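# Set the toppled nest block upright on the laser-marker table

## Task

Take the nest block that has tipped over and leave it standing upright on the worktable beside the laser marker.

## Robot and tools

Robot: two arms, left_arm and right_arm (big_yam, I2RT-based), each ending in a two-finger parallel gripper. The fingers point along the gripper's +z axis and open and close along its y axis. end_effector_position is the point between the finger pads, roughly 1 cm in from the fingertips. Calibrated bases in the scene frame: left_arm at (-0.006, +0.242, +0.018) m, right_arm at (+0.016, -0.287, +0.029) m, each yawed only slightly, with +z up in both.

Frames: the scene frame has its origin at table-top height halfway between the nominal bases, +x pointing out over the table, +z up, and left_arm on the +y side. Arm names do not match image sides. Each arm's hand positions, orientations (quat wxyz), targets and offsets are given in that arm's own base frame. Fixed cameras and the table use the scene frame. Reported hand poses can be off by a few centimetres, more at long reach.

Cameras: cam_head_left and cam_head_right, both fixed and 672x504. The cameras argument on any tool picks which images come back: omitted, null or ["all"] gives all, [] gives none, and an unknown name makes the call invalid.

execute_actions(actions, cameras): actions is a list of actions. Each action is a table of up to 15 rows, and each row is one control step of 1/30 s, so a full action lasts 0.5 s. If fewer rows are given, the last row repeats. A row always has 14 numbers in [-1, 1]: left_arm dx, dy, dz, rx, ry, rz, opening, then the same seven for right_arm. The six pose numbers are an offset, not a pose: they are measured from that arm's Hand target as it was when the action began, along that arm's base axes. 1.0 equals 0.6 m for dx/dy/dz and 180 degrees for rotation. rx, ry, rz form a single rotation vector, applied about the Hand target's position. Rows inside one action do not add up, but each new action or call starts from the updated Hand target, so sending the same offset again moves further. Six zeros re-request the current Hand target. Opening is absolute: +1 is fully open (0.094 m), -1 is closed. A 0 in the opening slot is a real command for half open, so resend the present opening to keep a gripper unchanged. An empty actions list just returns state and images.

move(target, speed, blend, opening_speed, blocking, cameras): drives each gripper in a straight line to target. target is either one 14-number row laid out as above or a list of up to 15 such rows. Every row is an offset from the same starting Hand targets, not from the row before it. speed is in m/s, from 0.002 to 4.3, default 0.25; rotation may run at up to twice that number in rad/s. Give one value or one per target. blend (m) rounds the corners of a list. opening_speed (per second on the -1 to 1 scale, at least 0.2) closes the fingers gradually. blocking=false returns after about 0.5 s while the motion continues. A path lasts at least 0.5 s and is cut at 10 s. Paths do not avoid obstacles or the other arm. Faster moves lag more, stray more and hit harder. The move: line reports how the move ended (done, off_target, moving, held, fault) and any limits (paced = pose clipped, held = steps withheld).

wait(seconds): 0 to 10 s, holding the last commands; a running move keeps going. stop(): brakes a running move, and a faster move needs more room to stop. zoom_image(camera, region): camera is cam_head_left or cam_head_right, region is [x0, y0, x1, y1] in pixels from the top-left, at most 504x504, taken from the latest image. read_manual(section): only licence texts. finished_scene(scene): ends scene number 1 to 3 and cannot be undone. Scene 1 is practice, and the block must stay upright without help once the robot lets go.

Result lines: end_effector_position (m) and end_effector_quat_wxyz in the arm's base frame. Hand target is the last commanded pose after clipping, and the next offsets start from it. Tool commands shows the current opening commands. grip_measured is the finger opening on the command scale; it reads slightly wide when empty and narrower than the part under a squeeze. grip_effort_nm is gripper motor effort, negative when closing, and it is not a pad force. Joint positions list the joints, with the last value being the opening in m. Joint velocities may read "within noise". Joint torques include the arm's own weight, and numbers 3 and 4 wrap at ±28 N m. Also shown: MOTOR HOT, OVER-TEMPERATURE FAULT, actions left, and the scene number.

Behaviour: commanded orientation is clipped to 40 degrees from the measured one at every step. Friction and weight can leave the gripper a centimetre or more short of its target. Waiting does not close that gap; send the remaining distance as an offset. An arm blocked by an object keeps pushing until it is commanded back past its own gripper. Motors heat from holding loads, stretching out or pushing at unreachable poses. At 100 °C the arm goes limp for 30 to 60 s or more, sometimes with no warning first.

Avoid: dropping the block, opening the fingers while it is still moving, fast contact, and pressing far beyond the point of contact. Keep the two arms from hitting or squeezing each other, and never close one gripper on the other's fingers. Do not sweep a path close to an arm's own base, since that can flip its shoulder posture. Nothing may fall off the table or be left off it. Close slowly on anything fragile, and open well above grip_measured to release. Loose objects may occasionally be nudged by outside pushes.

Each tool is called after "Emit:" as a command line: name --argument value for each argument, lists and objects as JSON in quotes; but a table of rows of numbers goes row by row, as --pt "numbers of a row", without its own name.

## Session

Emit:
execute_actions --actions '[]'

Emit:
zoom_image --camera "cam_head_left" --region '[150, 180, 350, 320]'

Emit:
zoom_image --camera "cam_head_right" --region '[150, 180, 350, 320]'

Scene clock: 0.00 s.
left_arm: end_effector_position=(+0.8007, -0.0754, +0.1250) grip_measured=+1.000 grip_effort_nm=n/a end_effector_quat_wxyz=(+0.472, -0.071, +0.837, -0.269) | right_arm: end_effector_position=(+0.8759, +0.1960, +0.2860) grip_measured=+1.000 grip_effort_nm=n/a end_effector_quat_wxyz=(+0.483, -0.046, +0.762, +0.429)
Joint positions: left_arm=[-0.014 2.082 1.533 0.09 0.381 -0.422 0.094] | right_arm=[0.101 2.239 2.094 -0.07 -0.675 0.53 0.094]
Joint velocities: within noise
Joint torques (N m): no reading
Heat: left arm: hottest waist 23 °C; right arm: hottest shoulder 25 °C.
Hand target: left_arm +0.8095, -0.0756, +0.1456; +0.488, -0.066, +0.827, -0.270 | right_arm +0.8804, +0.1964, +0.2898; +0.488, -0.049, +0.758, +0.429
Tool commands: left_gripper/opening=+1.0 right_gripper/opening=+1.0

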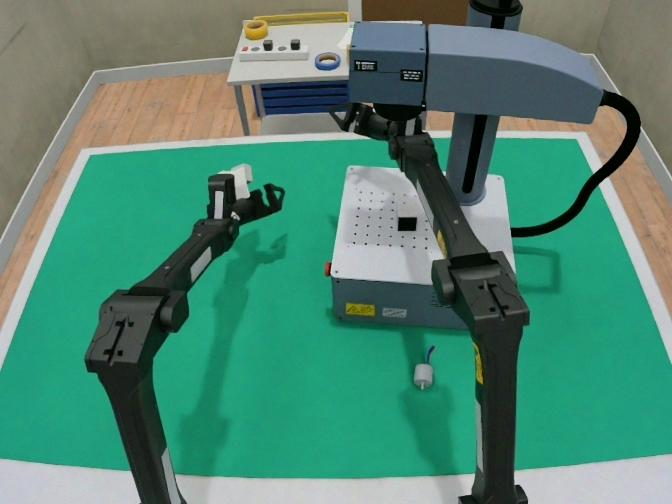

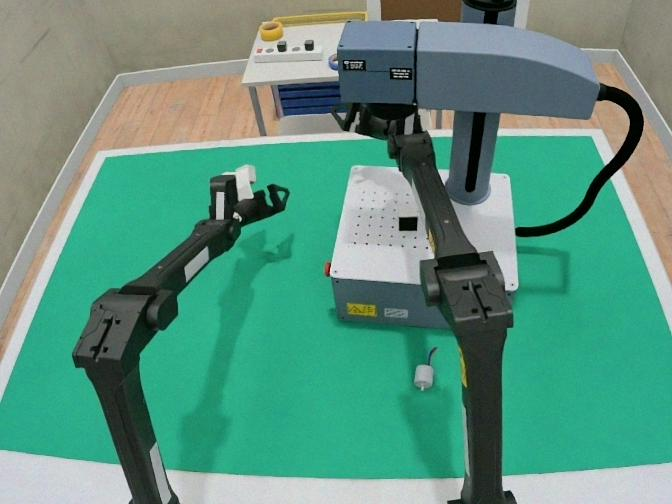

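Scaled by 2.520 (camera's finer frame: 960x720).

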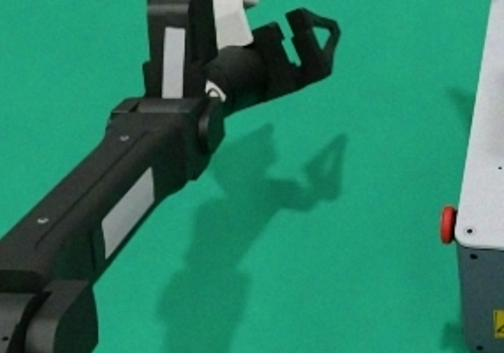

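Scaled by 2.520 (camera's finer frame: 960x720).

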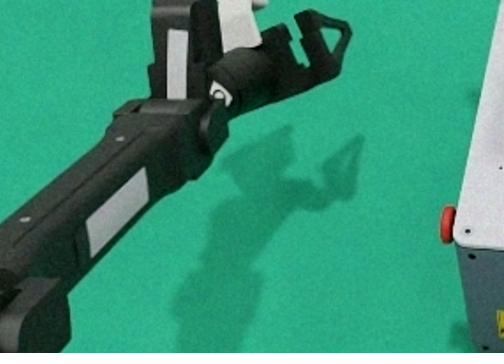

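Emit:
zoom_image --camera "cam_head_left" --region '[325, 160, 465, 300]'

Emit:
zoom_image --camera "cam_head_left" --region '[380, 200, 430, 250]'

Emit:
zoom_image --camera "cam_head_right" --region '[380, 200, 430, 250]'

Scaled by 3.600 (camera's finer frame: 960x720).

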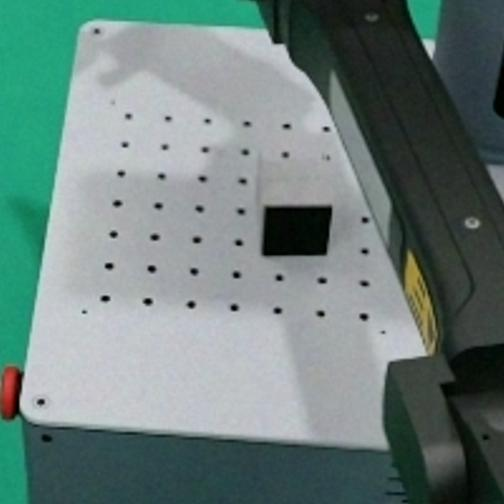

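Scaled by 10.080 (camera's finer frame: 960x720).

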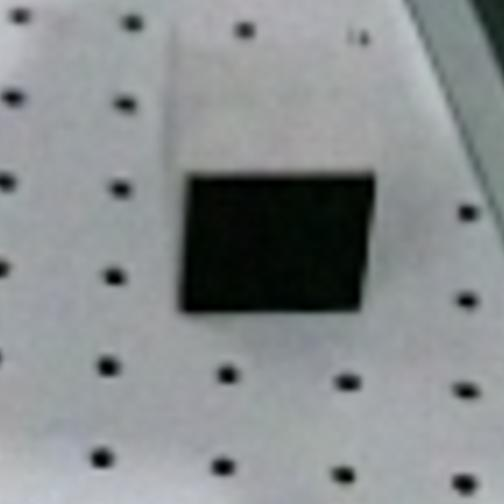

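Scaled by 10.080 (camera's finer frame: 960x720).

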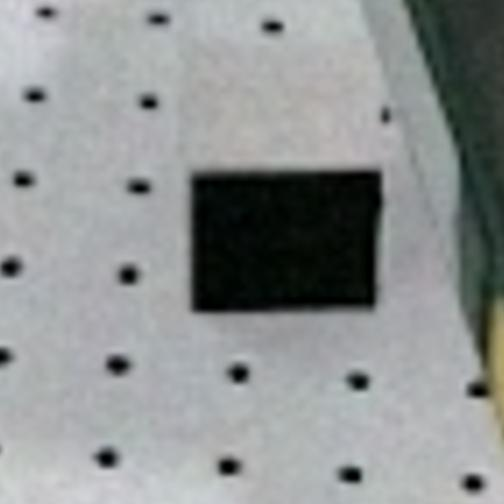

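Emit:
move --pt "0 0 0 0 0 0 1 -0.467 -0.11 0.02 0 0 0 1" --pt "0 0 0 0 0 0 1 -0.65 -0.16 0.02 -0.13 0.095 -0.06 1" --pt "0 0 0 0 0 0 1 -0.602 -0.160 -0.0 -0.2647 0.19 -0.1185 0.6" --blend '[0.04,0.04,0]' --speed 0.25

Emit:
zoom_image --camera "cam_head_left" --region '[340, 180, 480, 290]'

Emit:
zoom_image --camera "cam_head_right" --region '[340, 180, 480, 290]'

Scene clock: 9.70 s.
left_arm: end_effector_position=(+0.8007, -0.0754, +0.1250) grip_measured=+1.000 grip_effort_nm=0.051 end_effector_quat_wxyz=(+0.472, -0.071, +0.837, -0.269) | right_arm: end_effector_position=(+0.5053, +0.0909, +0.2701) grip_measured=+0.603 grip_effort_nm=-0.125 end_effector_quat_wxyz=(+0.243, +0.020, +0.970, -0.011)
Joint positions: left_arm=[-0.014 2.082 1.533 0.09 0.381 -0.422 0.094] | right_arm=[0.224 1.389 1.316 -1.023 0.135 0.232 0.075]
Joint torques (N m): left_arm=[0.67 -22.07 10.69 2.24 -0.02 0.07] | right_arm=[3.19 -9.82 17.1 1.1 0.2 0.07]
Heat: left arm: hottest shoulder 26 °C; right arm: hottest shoulder 25 °C.
Hand target: left_arm +0.8095, -0.0756, +0.1456; +0.488, -0.066, +0.827, -0.270 | right_arm +0.5193, +0.1004, +0.2898; +0.259, +0.021, +0.966, -0.006
Off the commanded pose: left_arm 0.022 m, 2 deg | right_arm 0.026 m, 2 deg.
move: off_target (left_arm, right_arm); target 3's new opening was sent with right_arm's hand 0.026 m and 2 deg from that target

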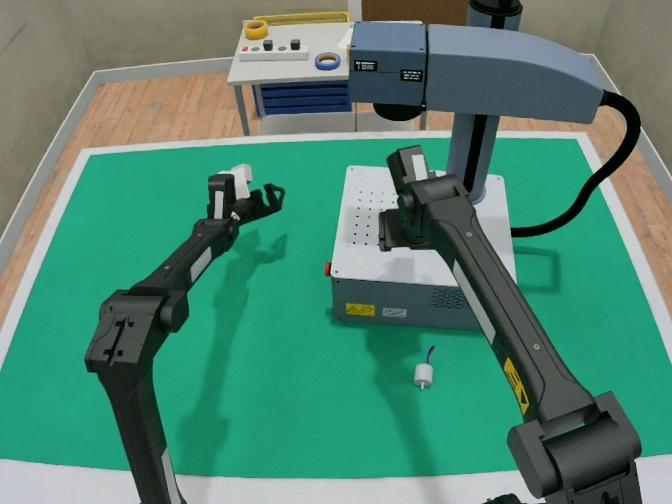

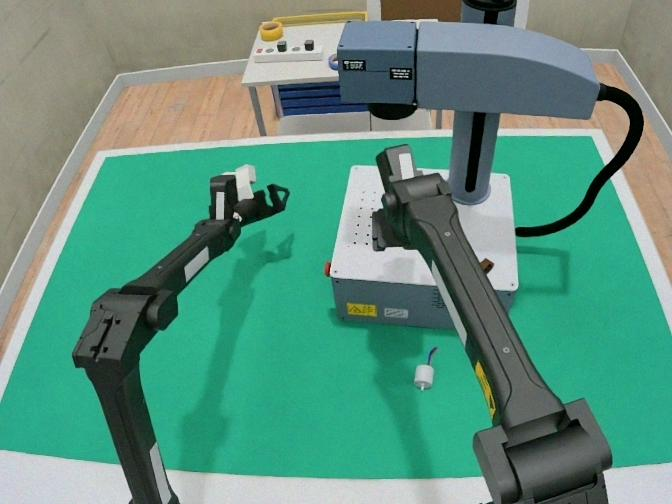

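Scaled by 3.600 (camera's finer frame: 960x720).

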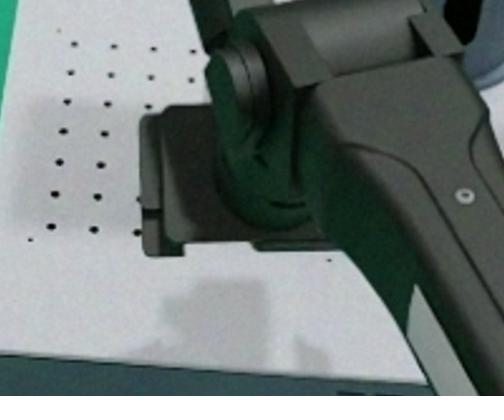

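Scaled by 3.600 (camera's finer frame: 960x720).

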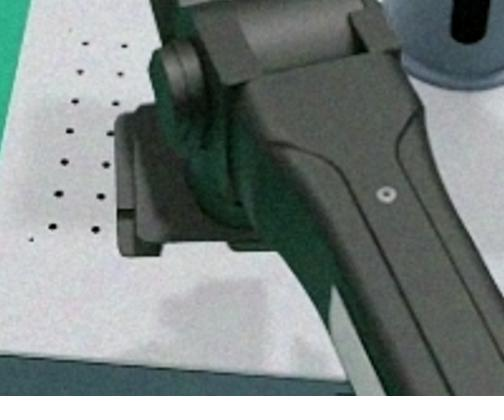

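Emit:
move --target '[0,0,0,0,0,0,1,0.126,0.012,-0.046,0,0,0,0.98]' --speed 0.15

Emit:
zoom_image --camera "cam_head_left" --region '[360, 150, 460, 260]'

Emit:
zoom_image --camera "cam_head_right" --region '[360, 150, 460, 260]'

Scene clock: 13.10 s.
left_arm: end_effector_position=(+0.8007, -0.0754, +0.1250) grip_measured=+1.000 grip_effort_nm=0.051 end_effector_quat_wxyz=(+0.472, -0.071, +0.837, -0.269) | right_arm: end_effector_position=(+0.5747, +0.1070, +0.2426) grip_measured=+0.978 grip_effort_nm=0.076 end_effector_quat_wxyz=(+0.236, +0.019, +0.971, -0.012)
Joint positions: left_arm=[-0.014 2.082 1.533 0.09 0.381 -0.422 0.094] | right_arm=[0.224 1.588 1.467 -0.989 0.133 0.232 0.093]
Joint torques (N m): left_arm=[0.62 -22.18 10.7 2.26 -0.01 0.09] | right_arm=[1.2 -13.68 16.79 1.47 -0.2 -0.1]
Heat: left arm: hottest shoulder 27 °C; right arm: hottest elbow 28 °C.
Hand target: left_arm +0.8095, -0.0756, +0.1456; +0.488, -0.066, +0.827, -0.270 | right_arm +0.5948, +0.1076, +0.2620; +0.259, +0.021, +0.966, -0.006
Off the commanded pose: left_arm 0.022 m, 2 deg | right_arm 0.028 m, 3 deg.
move: off_target (left_arm, right_arm)

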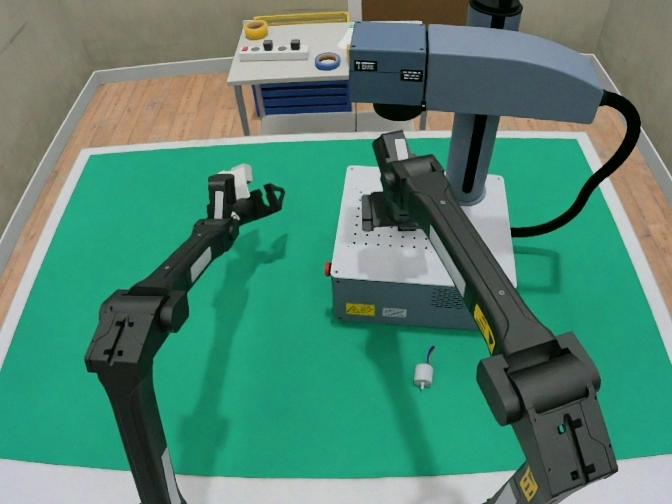

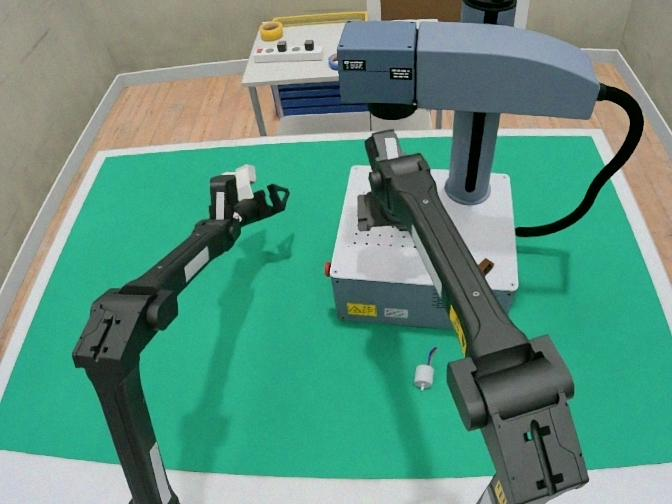

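Scaled by 4.582 (camera's finer frame: 960x720).

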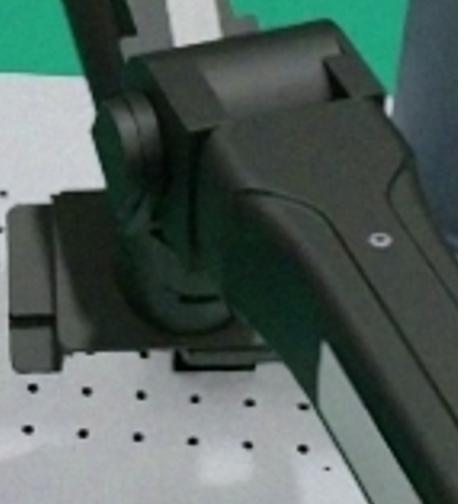

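Scaled by 4.582 (camera's finer frame: 960x720).

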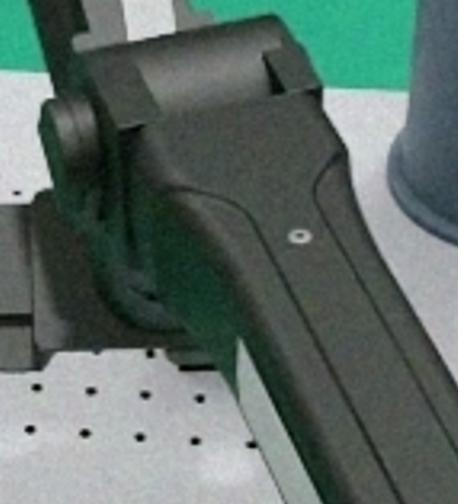

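Emit:
move --pt "0 0 0 0 0 0 1 0.012 -0.02 -0.01 0 0 0 0.98" --pt "0 0 0 0 0 0 1 0.062 -0.02 -0.087 0 0 0 0.98" --speed 0.08

Emit:
zoom_image --camera "cam_head_left" --region '[360, 150, 460, 260]'

Emit:
zoom_image --camera "cam_head_right" --region '[340, 150, 440, 260]'

Scene clock: 16.73 s.
left_arm: end_effector_position=(+0.8007, -0.0754, +0.1250) grip_measured=+1.000 grip_effort_nm=0.056 end_effector_quat_wxyz=(+0.472, -0.071, +0.837, -0.269) | right_arm: end_effector_position=(+0.6097, +0.1002, +0.1933) grip_measured=+0.978 grip_effort_nm=0.081 end_effector_quat_wxyz=(+0.237, +0.019, +0.971, -0.009)
Joint positions: left_arm=[-0.014 2.082 1.533 0.09 0.381 -0.422 0.094] | right_arm=[0.196 1.694 1.467 -0.879 0.116 0.208 0.093]
Joint torques (N m): left_arm=[0.56 -22.07 10.69 2.26 0 0.08] | right_arm=[0.09 -14.97 16.39 1.96 -0.17 -0.11]
Heat: left arm: hottest elbow 28 °C; right arm: hottest elbow 31 °C.
Hand target: left_arm +0.8095, -0.0756, +0.1456; +0.488, -0.066, +0.827, -0.270 | right_arm +0.6321, +0.0956, +0.2099; +0.259, +0.021, +0.966, -0.006
Off the commanded pose: left_arm 0.022 m, 2 deg | right_arm 0.028 m, 3 deg.
move: off_target (left_arm, right_arm)

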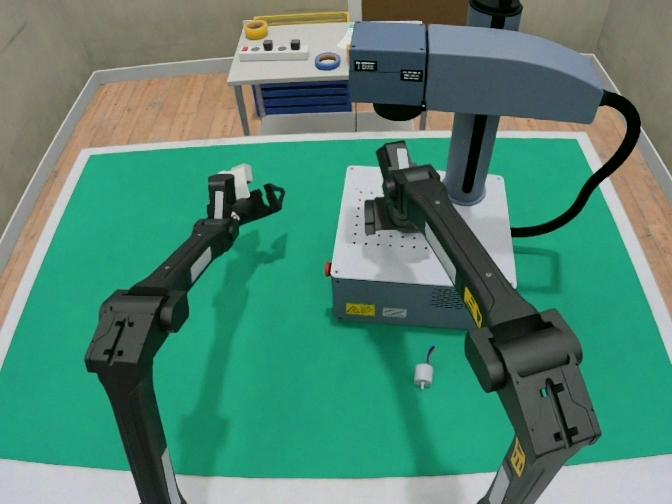

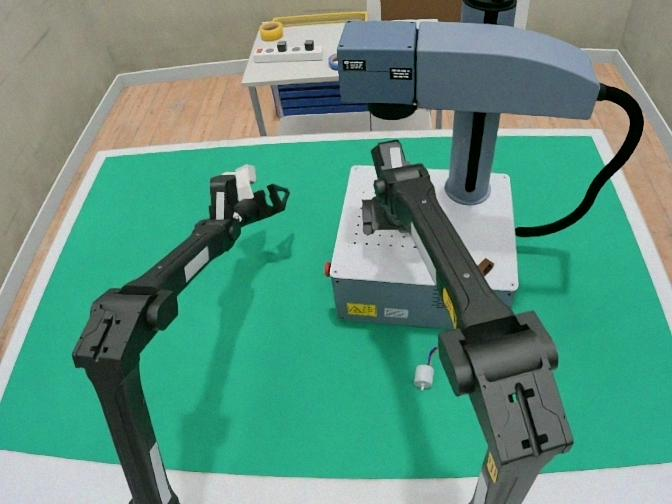

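Scaled by 4.582 (camera's finer frame: 960x720).

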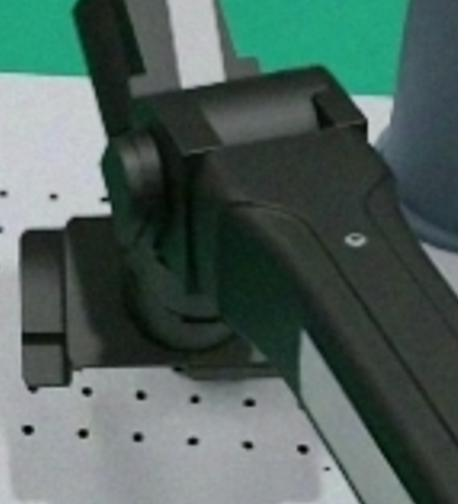

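Scaled by 4.582 (camera's finer frame: 960x720).

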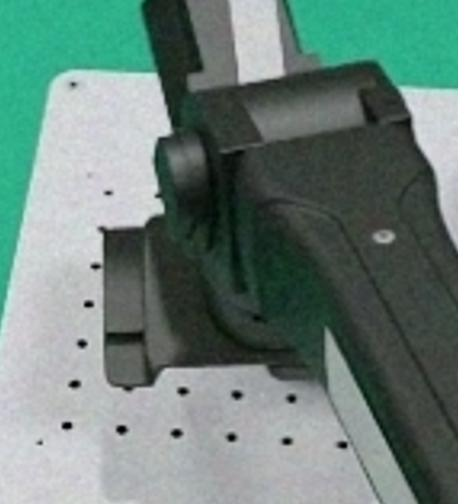

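Emit:
move --target '[0,0,0,0,0,0,1,0,0,0,0,0,0,-0.5]' --opening_speed 0.5

Emit:
zoom_image --camera "cam_head_left" --region '[360, 150, 460, 260]'

Scene clock: 22.50 s.
left_arm: end_effector_position=(+0.8007, -0.0754, +0.1250) grip_measured=+1.000 grip_effort_nm=0.056 end_effector_quat_wxyz=(+0.472, -0.071, +0.837, -0.269) | right_arm: end_effector_position=(+0.6102, +0.0989, +0.1934) grip_measured=-0.497 grip_effort_nm=-0.125 end_effector_quat_wxyz=(+0.237, +0.020, +0.971, -0.009)
Joint positions: left_arm=[-0.014 2.082 1.533 0.09 0.381 -0.422 0.094] | right_arm=[0.194 1.694 1.467 -0.878 0.116 0.208 0.024]
Joint torques (N m): left_arm=[0.67 -22.12 10.67 2.26 -0.02 0.08] | right_arm=[0.5 -15.09 16.27 1.78 -0.26 -0.19]
Heat: left arm: hottest elbow 30 °C; right arm: hottest elbow 35 °C.
Hand target: left_arm +0.8095, -0.0756, +0.1456; +0.488, -0.066, +0.827, -0.270 | right_arm +0.6321, +0.0958, +0.2099; +0.259, +0.021, +0.966, -0.006
Off the commanded pose: left_arm 0.022 m, 2 deg | right_arm 0.028 m, 3 deg.
move: off_target (left_arm, right_arm)

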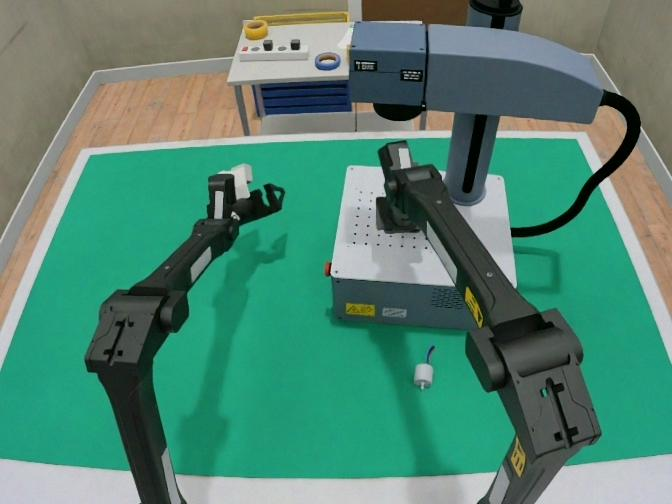

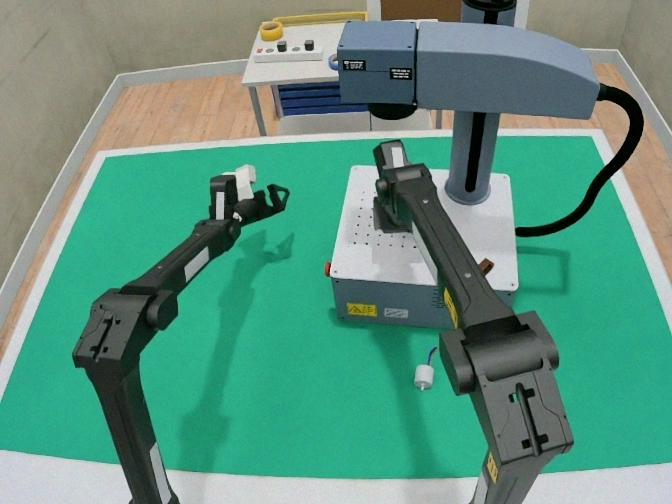

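Scaled by 4.582 (camera's finer frame: 960x720).

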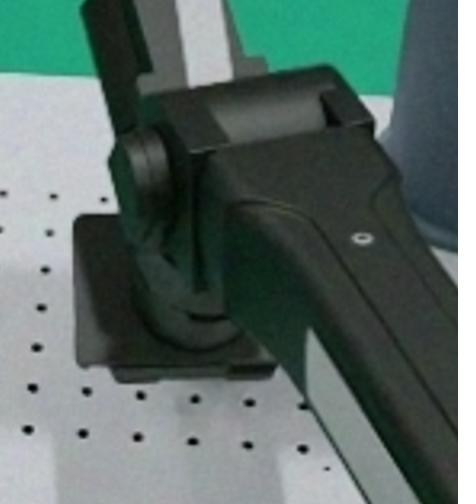

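Emit:
move --target '[0,0,0,0,0,0,1,-0.06,0.0,0.15,0,0,0,-0.5]' --speed 0.15 --cameras '[]'

Emit:
move --target '[0,0,0,0,0,0,1,-0.2,-0.25,0.0,0,0,0,-0.5]' --speed 0.25

Emit:
zoom_image --camera "cam_head_left" --region '[350, 170, 470, 270]'

Emit:
zoom_image --camera "cam_head_right" --region '[350, 170, 470, 270]'

Scene clock: 24.57 s.
left_arm: end_effector_position=(+0.8007, -0.0754, +0.1250) grip_measured=+1.000 grip_effort_nm=0.051 end_effector_quat_wxyz=(+0.472, -0.071, +0.837, -0.269) | right_arm: end_effector_position=(+0.5841, +0.0938, +0.2812) grip_measured=-0.498 grip_effort_nm=-0.125 end_effector_quat_wxyz=(+0.244, +0.021, +0.970, -0.008)
Joint positions: left_arm=[-0.014 2.082 1.533 0.09 0.381 -0.422 0.094] | right_arm=[0.194 1.588 1.563 -1.066 0.116 0.208 0.024]
Joint torques (N m): left_arm=[0.62 -22.12 10.67 2.24 -0.01 0.08] | right_arm=[1.26 -14.33 16.57 0.83 0.05 -0.07]
Heat: left arm: hottest elbow 30 °C; right arm: hottest elbow 36 °C.
Hand target: left_arm +0.8095, -0.0756, +0.1456; +0.488, -0.066, +0.827, -0.270 | right_arm +0.5961, +0.0958, +0.3001; +0.259, +0.021, +0.966, -0.006
Off the commanded pose: left_arm 0.022 m, 2 deg | right_arm 0.022 m, 2 deg.
move: off_target (left_arm, right_arm)

Scene clock: 26.27 s.
left_arm: end_effector_position=(+0.8007, -0.0754, +0.1250) grip_measured=+1.000 grip_effort_nm=0.056 end_effector_quat_wxyz=(+0.472, -0.071, +0.837, -0.269) | right_arm: end_effector_position=(+0.4772, -0.0495, +0.3035) grip_measured=-0.498 grip_effort_nm=-0.115 end_effector_quat_wxyz=(+0.259, +0.023, +0.966, -0.004)
Joint positions: left_arm=[-0.014 2.082 1.533 0.09 0.381 -0.422 0.094] | right_arm=[-0.116 1.272 1.282 -1.059 -0.038 -0.059 0.024]
Joint torques (N m): left_arm=[0.62 -22.01 10.69 2.25 -0.01 0.08] | right_arm=[-0.32 -9.76 11.15 1.69 -0.35 -0.2]
Heat: left arm: hottest elbow 31 °C; right arm: hottest elbow 36 °C.
Hand target: left_arm +0.8095, -0.0756, +0.1456; +0.488, -0.066, +0.827, -0.270 | right_arm +0.4761, -0.0543, +0.3001; +0.259, +0.021, +0.966, -0.006
Off the commanded pose: left_arm 0.022 m, 2 deg | right_arm 0.006 m, 0 deg.
move: off_target (left_arm)

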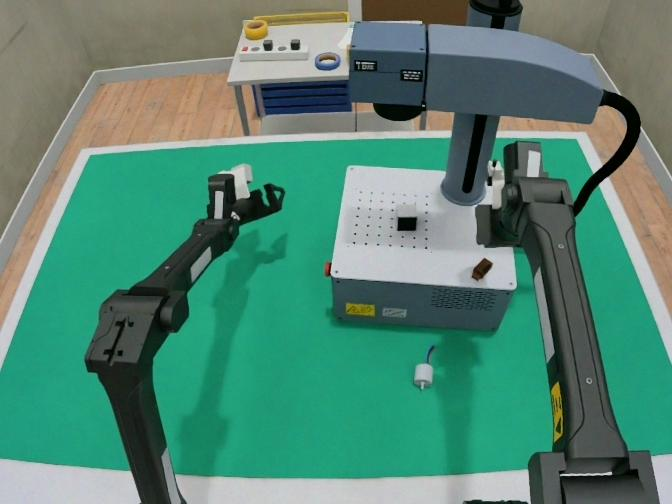

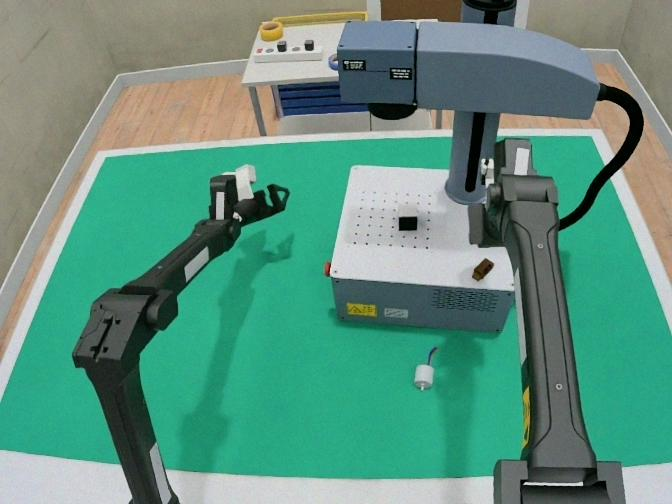

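Scaled by 4.200 (camera's finer frame: 960x720).

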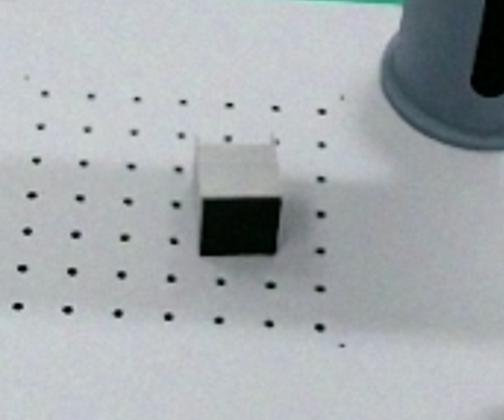

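Scaled by 4.200 (camera's finer frame: 960x720).

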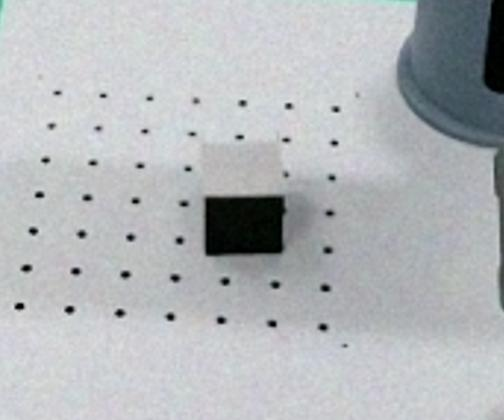

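Emit:
move --pt "0 0 0 0 0 0 1 0.17 0.243 0.0 0 0 0 0.98" --pt "0 0 0 0 0 0 1 0.2507 0.243 -0.045 0 0 0 0.98" --pt "0 0 0 0 0 0 1 0.308 0.243 -0.158 0 0 0 0.98" --speed '[0.25,0.15,0.08]' --blend '[0.03,0.01,0]'

Emit:
zoom_image --camera "cam_head_left" --region '[360, 150, 460, 260]'

Scene clock: 30.17 s.
left_arm: end_effector_position=(+0.8007, -0.0754, +0.1250) grip_measured=+1.000 grip_effort_nm=0.056 end_effector_quat_wxyz=(+0.472, -0.071, +0.837, -0.269) | right_arm: end_effector_position=(+0.6295, +0.0941, +0.2370) grip_measured=+0.978 grip_effort_nm=0.076 end_effector_quat_wxyz=(+0.268, +0.013, +0.963, -0.004)
Joint positions: left_arm=[-0.014 2.082 1.533 0.09 0.381 -0.422 0.094] | right_arm=[0.178 1.686 1.552 -0.903 0.106 0.176 0.093]
Joint torques (N m): left_arm=[0.62 -22.07 10.69 2.26 -0.01 0.08] | right_arm=[-0.15 -8.94 15.66 2.62 -0.18 -0.04]
Heat: left arm: hottest elbow 32 °C; right arm: hottest elbow 37 °C.
Hand target: left_arm +0.8095, -0.0756, +0.1456; +0.488, -0.066, +0.827, -0.270 | right_arm +0.6608, +0.0914, +0.2050; +0.259, +0.021, +0.966, -0.006
Off the commanded pose: left_arm 0.022 m, 2 deg | right_arm 0.045 m, 1 deg.
move: off_target (left_arm, right_arm); blend cut to 0.0277 m at target 1

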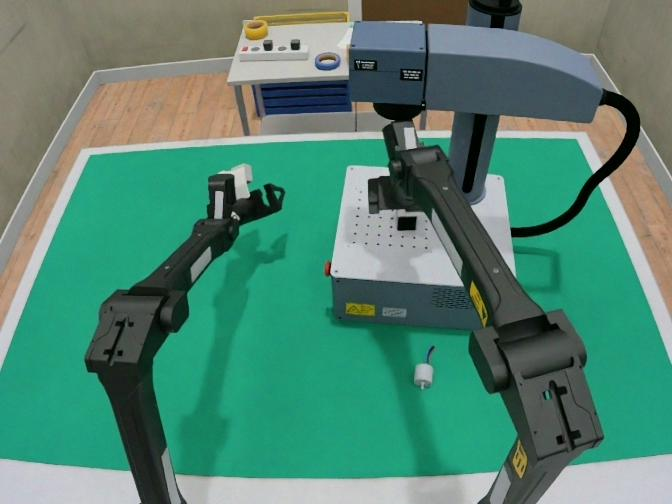

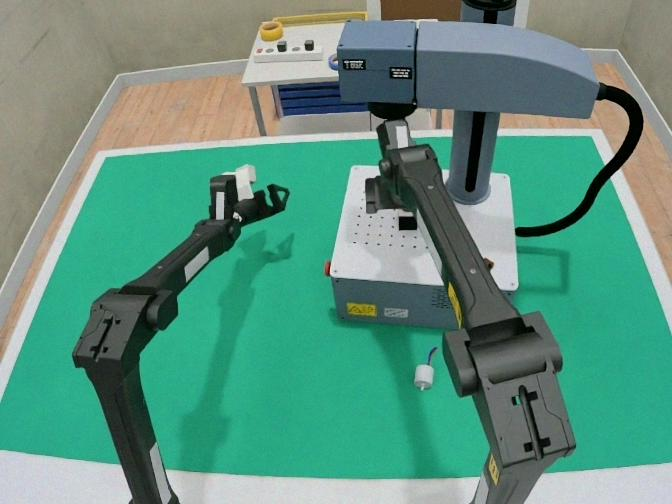

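Scaled by 4.582 (camera's finer frame: 960x720).

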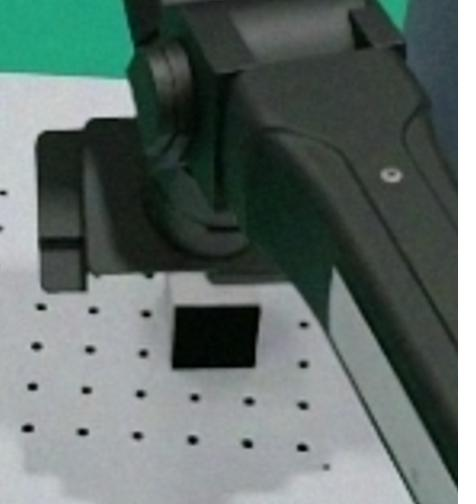

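Emit:
move --pt "0 0 0 0 0 0 1 -0.06 0.0 0.09 0 0 0 0.98" --pt "0 0 0 0 0 0 1 -0.185 0.005 0.09 -0.0073 -0.1665 0 0.98" --speed 0.12 --blend '[0.02,0]'

Emit:
zoom_image --camera "cam_head_left" --region '[350, 160, 470, 270]'

Emit:
zoom_image --camera "cam_head_right" --region '[350, 160, 470, 270]'

Scene clock: 34.40 s.
left_arm: end_effector_position=(+0.8007, -0.0754, +0.1250) grip_measured=+1.000 grip_effort_nm=0.051 end_effector_quat_wxyz=(+0.472, -0.071, +0.837, -0.269) | right_arm: end_effector_position=(+0.5528, +0.0874, +0.2593) grip_measured=+0.978 grip_effort_nm=0.081 end_effector_quat_wxyz=(+0.496, +0.030, +0.868, -0.011)
Joint positions: left_arm=[-0.014 2.082 1.533 0.09 0.381 -0.422 0.094] | right_arm=[0.233 1.319 0.976 -0.208 0.248 0.163 0.093]
Joint torques (N m): left_arm=[0.67 -22.18 10.69 2.24 -0.02 0.08] | right_arm=[2.43 -9.99 11.18 2.51 0.14 -0.18]
Heat: left arm: hottest elbow 32 °C; right arm: hottest elbow 37 °C.
Hand target: left_arm +0.8095, -0.0756, +0.1456; +0.488, -0.066, +0.827, -0.270 | right_arm +0.5498, +0.0946, +0.2592; +0.500, +0.019, +0.866, -0.011
Off the commanded pose: left_arm 0.022 m, 2 deg | right_arm 0.008 m, 1 deg.
move: off_target (left_arm)

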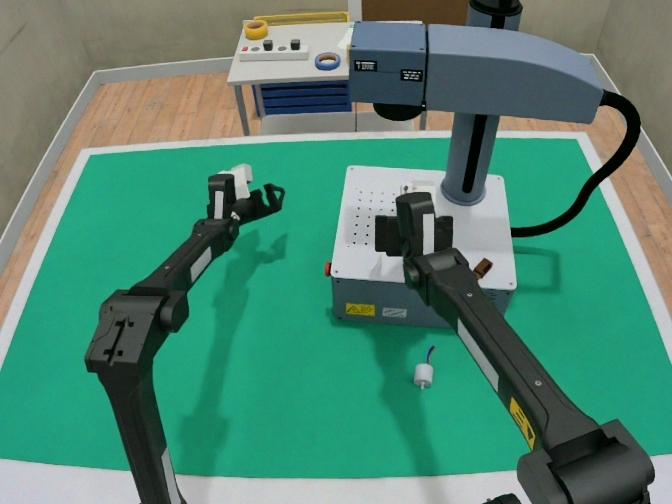

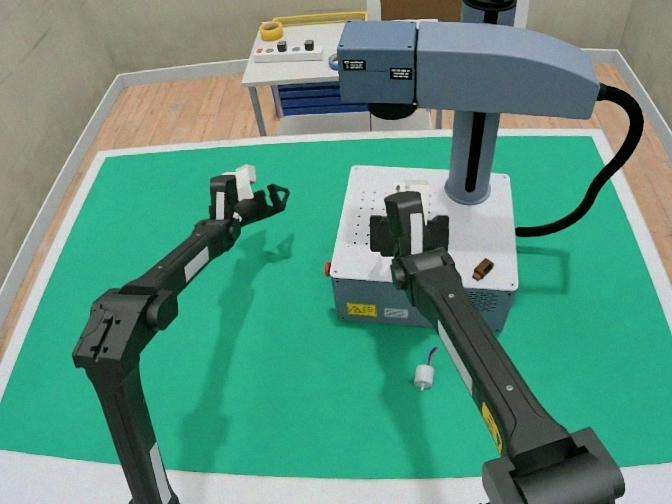

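Scaled by 4.200 (camera's finer frame: 960x720).

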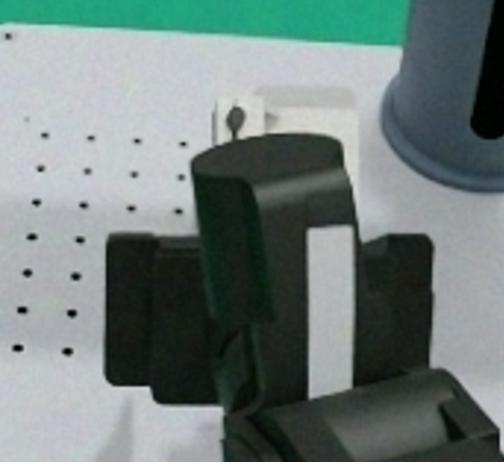

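Scaled by 4.200 (camera's finer frame: 960x720).

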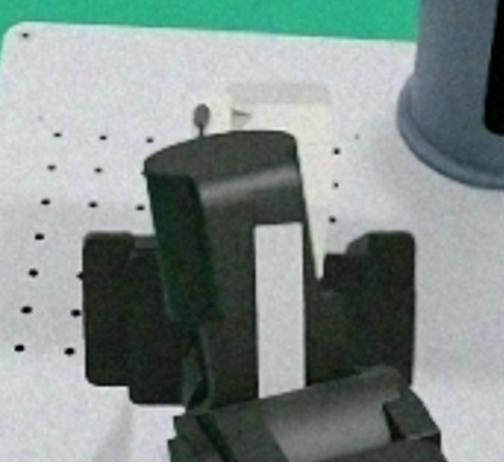

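Emit:
move --pt "0 0 0 0 0 0 1 0.0 -0.045 -0.085 0 0 0 0.98" --speed 0.15

Emit:
zoom_image --camera "cam_head_left" --region '[350, 160, 470, 270]'

Emit:
zoom_image --camera "cam_head_right" --region '[350, 160, 470, 270]'

Scene clock: 38.57 s.
left_arm: end_effector_position=(+0.8007, -0.0754, +0.1250) grip_measured=+1.000 grip_effort_nm=0.056 end_effector_quat_wxyz=(+0.472, -0.071, +0.837, -0.269) | right_arm: end_effector_position=(+0.5481, +0.0732, +0.2163) grip_measured=+0.978 grip_effort_nm=0.076 end_effector_quat_wxyz=(+0.503, +0.021, +0.864, -0.006)
Joint positions: left_arm=[-0.014 2.082 1.533 0.09 0.381 -0.422 0.094] | right_arm=[0.196 1.346 0.867 -0.05 0.201 0.129 0.093]
Joint torques (N m): left_arm=[0.62 -22.12 10.67 2.22 -0.02 0.08] | right_arm=[-0.21 -8.7 10.85 2.78 -0.24 -0.13]
Heat: left arm: hottest elbow 33 °C; right arm: hottest elbow 37 °C.
Hand target: left_arm +0.8095, -0.0756, +0.1456; +0.488, -0.066, +0.827, -0.270 | right_arm +0.5498, +0.0674, +0.2081; +0.500, +0.019, +0.866, -0.011
Off the commanded pose: left_arm 0.022 m, 2 deg | right_arm 0.010 m, 1 deg.
move: off_target (left_arm)

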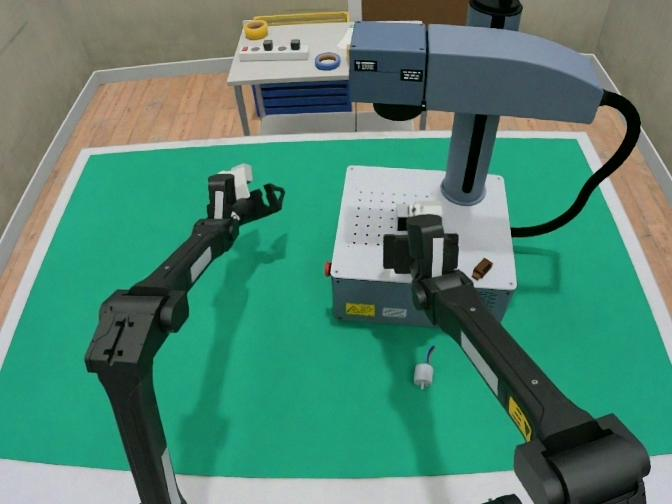

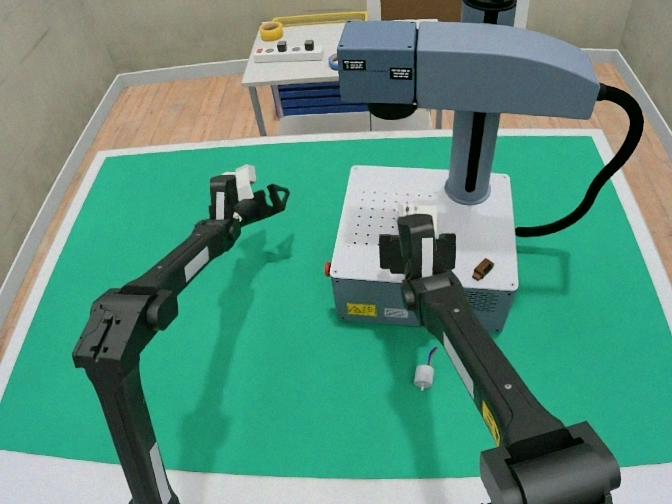

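Scaled by 4.200 (camera's finer frame: 960x720).

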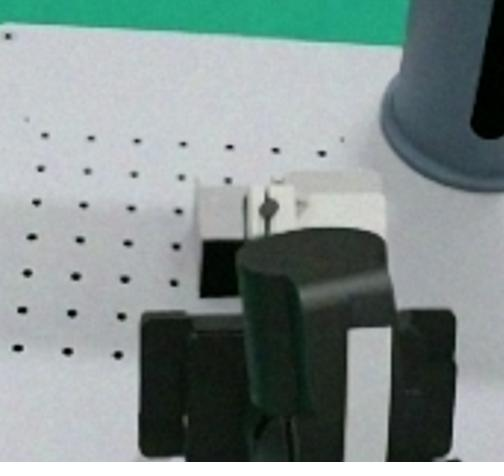

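Scaled by 4.200 (camera's finer frame: 960x720).

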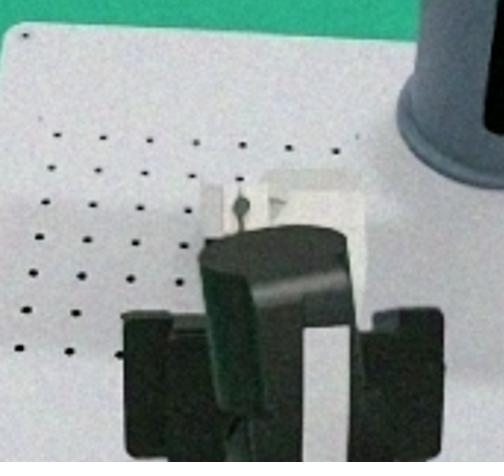

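Emit:
move --pt "0 0 0 0 0 0 1 0.067 -0.001 -0.03 0 0 0 0.98" --speed 0.12

Emit:
zoom_image --camera "cam_head_left" --region '[350, 160, 470, 270]'

Emit:
zoom_image --camera "cam_head_right" --region '[350, 160, 470, 270]'

Scene clock: 40.60 s.
left_arm: end_effector_position=(+0.8007, -0.0754, +0.1250) grip_measured=+1.000 grip_effort_nm=0.046 end_effector_quat_wxyz=(+0.472, -0.071, +0.837, -0.269) | right_arm: end_effector_position=(+0.5669, +0.0709, +0.1699) grip_measured=+0.978 grip_effort_nm=0.076 end_effector_quat_wxyz=(+0.480, +0.017, +0.877, -0.010)
Joint positions: left_arm=[-0.014 2.082 1.533 0.09 0.381 -0.422 0.094] | right_arm=[0.181 1.464 0.879 0.003 0.186 0.119 0.093]
Joint torques (N m): left_arm=[0.67 -22.12 10.7 2.26 -0.01 0.08] | right_arm=[-0.03 -10.05 15.5 2.55 -0.2 -0.16]
Heat: left arm: hottest elbow 33 °C; right arm: hottest elbow 38 °C.
Hand target: left_arm +0.8095, -0.0756, +0.1456; +0.488, -0.066, +0.827, -0.270 | right_arm +0.5900, +0.0669, +0.1901; +0.500, +0.019, +0.866, -0.011
Off the commanded pose: left_arm 0.022 m, 2 deg | right_arm 0.031 m, 3 deg.
move: off_target (left_arm, right_arm)

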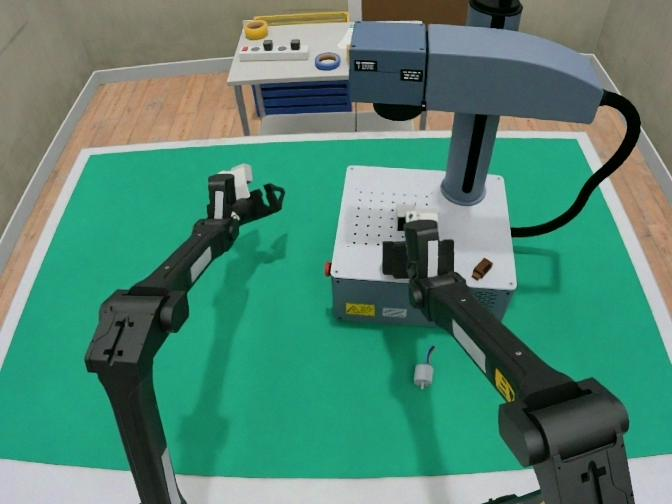

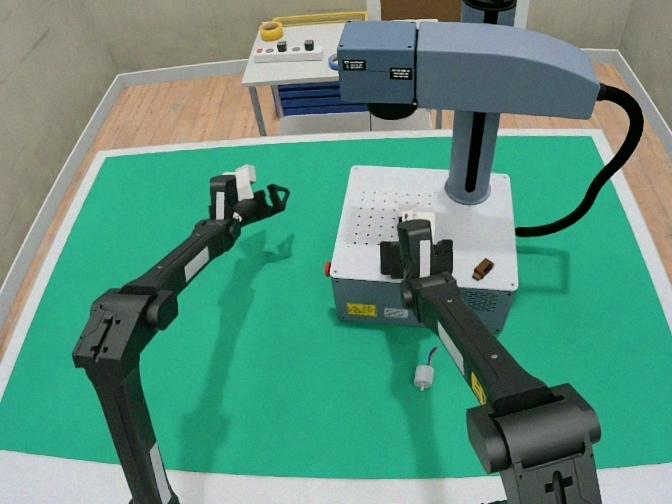

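Scaled by 4.200 (camera's finer frame: 960x720).

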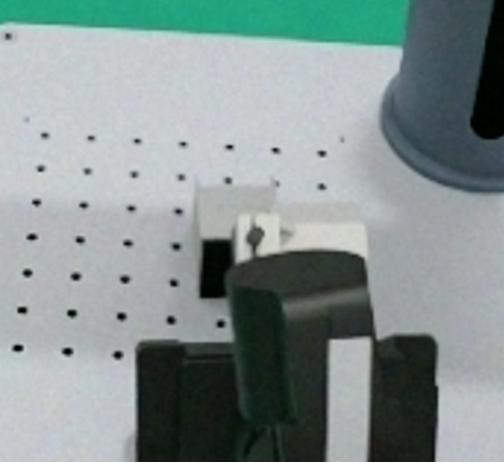

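Scaled by 4.200 (camera's finer frame: 960x720).

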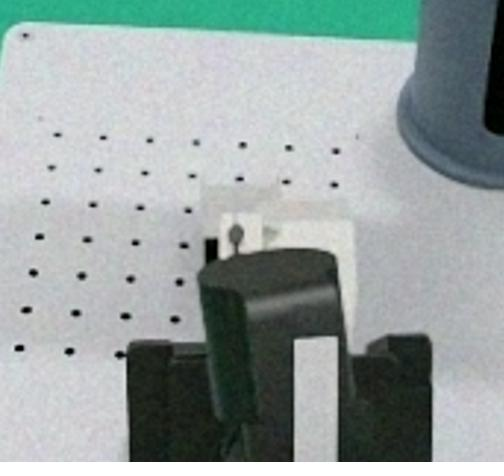

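Emit:
move --pt "0 0 0 0 0 0 1 0.0 0.013 0.065 0 0 0 0.98" --pt "0 0 0 0 0 0 1 0.035 0.012 0.05 0 0 0 0.98" --speed 0.1

Emit:
zoom_image --camera "cam_head_left" --region '[350, 160, 470, 270]'

Emit:
zoom_image --camera "cam_head_right" --region '[350, 160, 470, 270]'

Scene clock: 42.37 s.
left_arm: end_effector_position=(+0.8007, -0.0754, +0.1250) grip_measured=+1.000 grip_effort_nm=0.051 end_effector_quat_wxyz=(+0.472, -0.071, +0.837, -0.269) | right_arm: end_effector_position=(+0.5919, +0.0746, +0.1994) grip_measured=+0.978 grip_effort_nm=0.076 end_effector_quat_wxyz=(+0.483, +0.019, +0.875, -0.011)
Joint positions: left_arm=[-0.014 2.082 1.533 0.09 0.381 -0.422 0.094] | right_arm=[0.181 1.483 0.984 -0.074 0.191 0.119 0.093]
Joint torques (N m): left_arm=[0.62 -22.07 10.67 2.26 -0.01 0.08] | right_arm=[0.21 -10.81 15.91 1.88 -0.05 -0.17]
Heat: left arm: hottest elbow 34 °C; right arm: hottest elbow 38 °C.
Hand target: left_arm +0.8095, -0.0756, +0.1456; +0.488, -0.066, +0.827, -0.270 | right_arm +0.6110, +0.0741, +0.2202; +0.500, +0.019, +0.866, -0.011
Off the commanded pose: left_arm 0.022 m, 2 deg | right_arm 0.028 m, 2 deg.
move: off_target (left_arm, right_arm)

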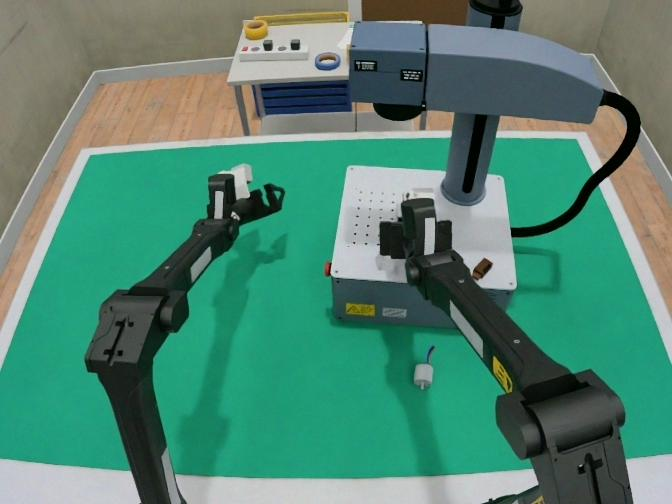

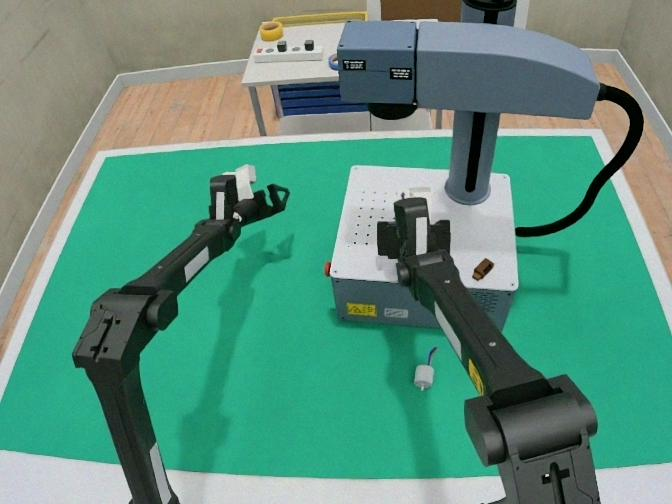

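Scaled by 4.200 (camera's finer frame: 960x720).

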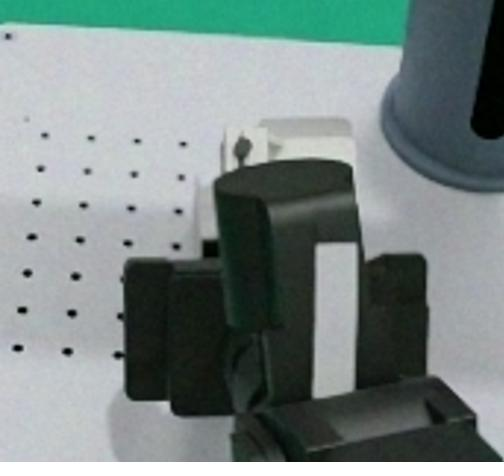

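Scaled by 4.200 (camera's finer frame: 960x720).

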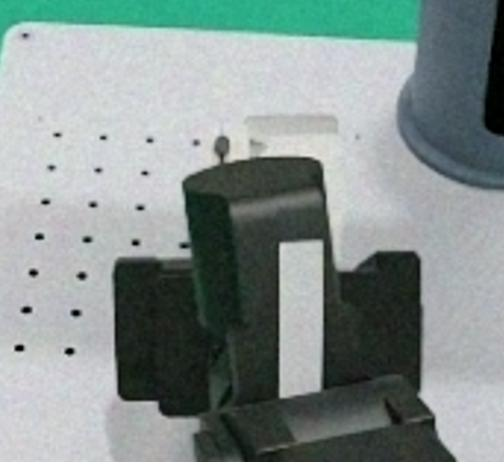

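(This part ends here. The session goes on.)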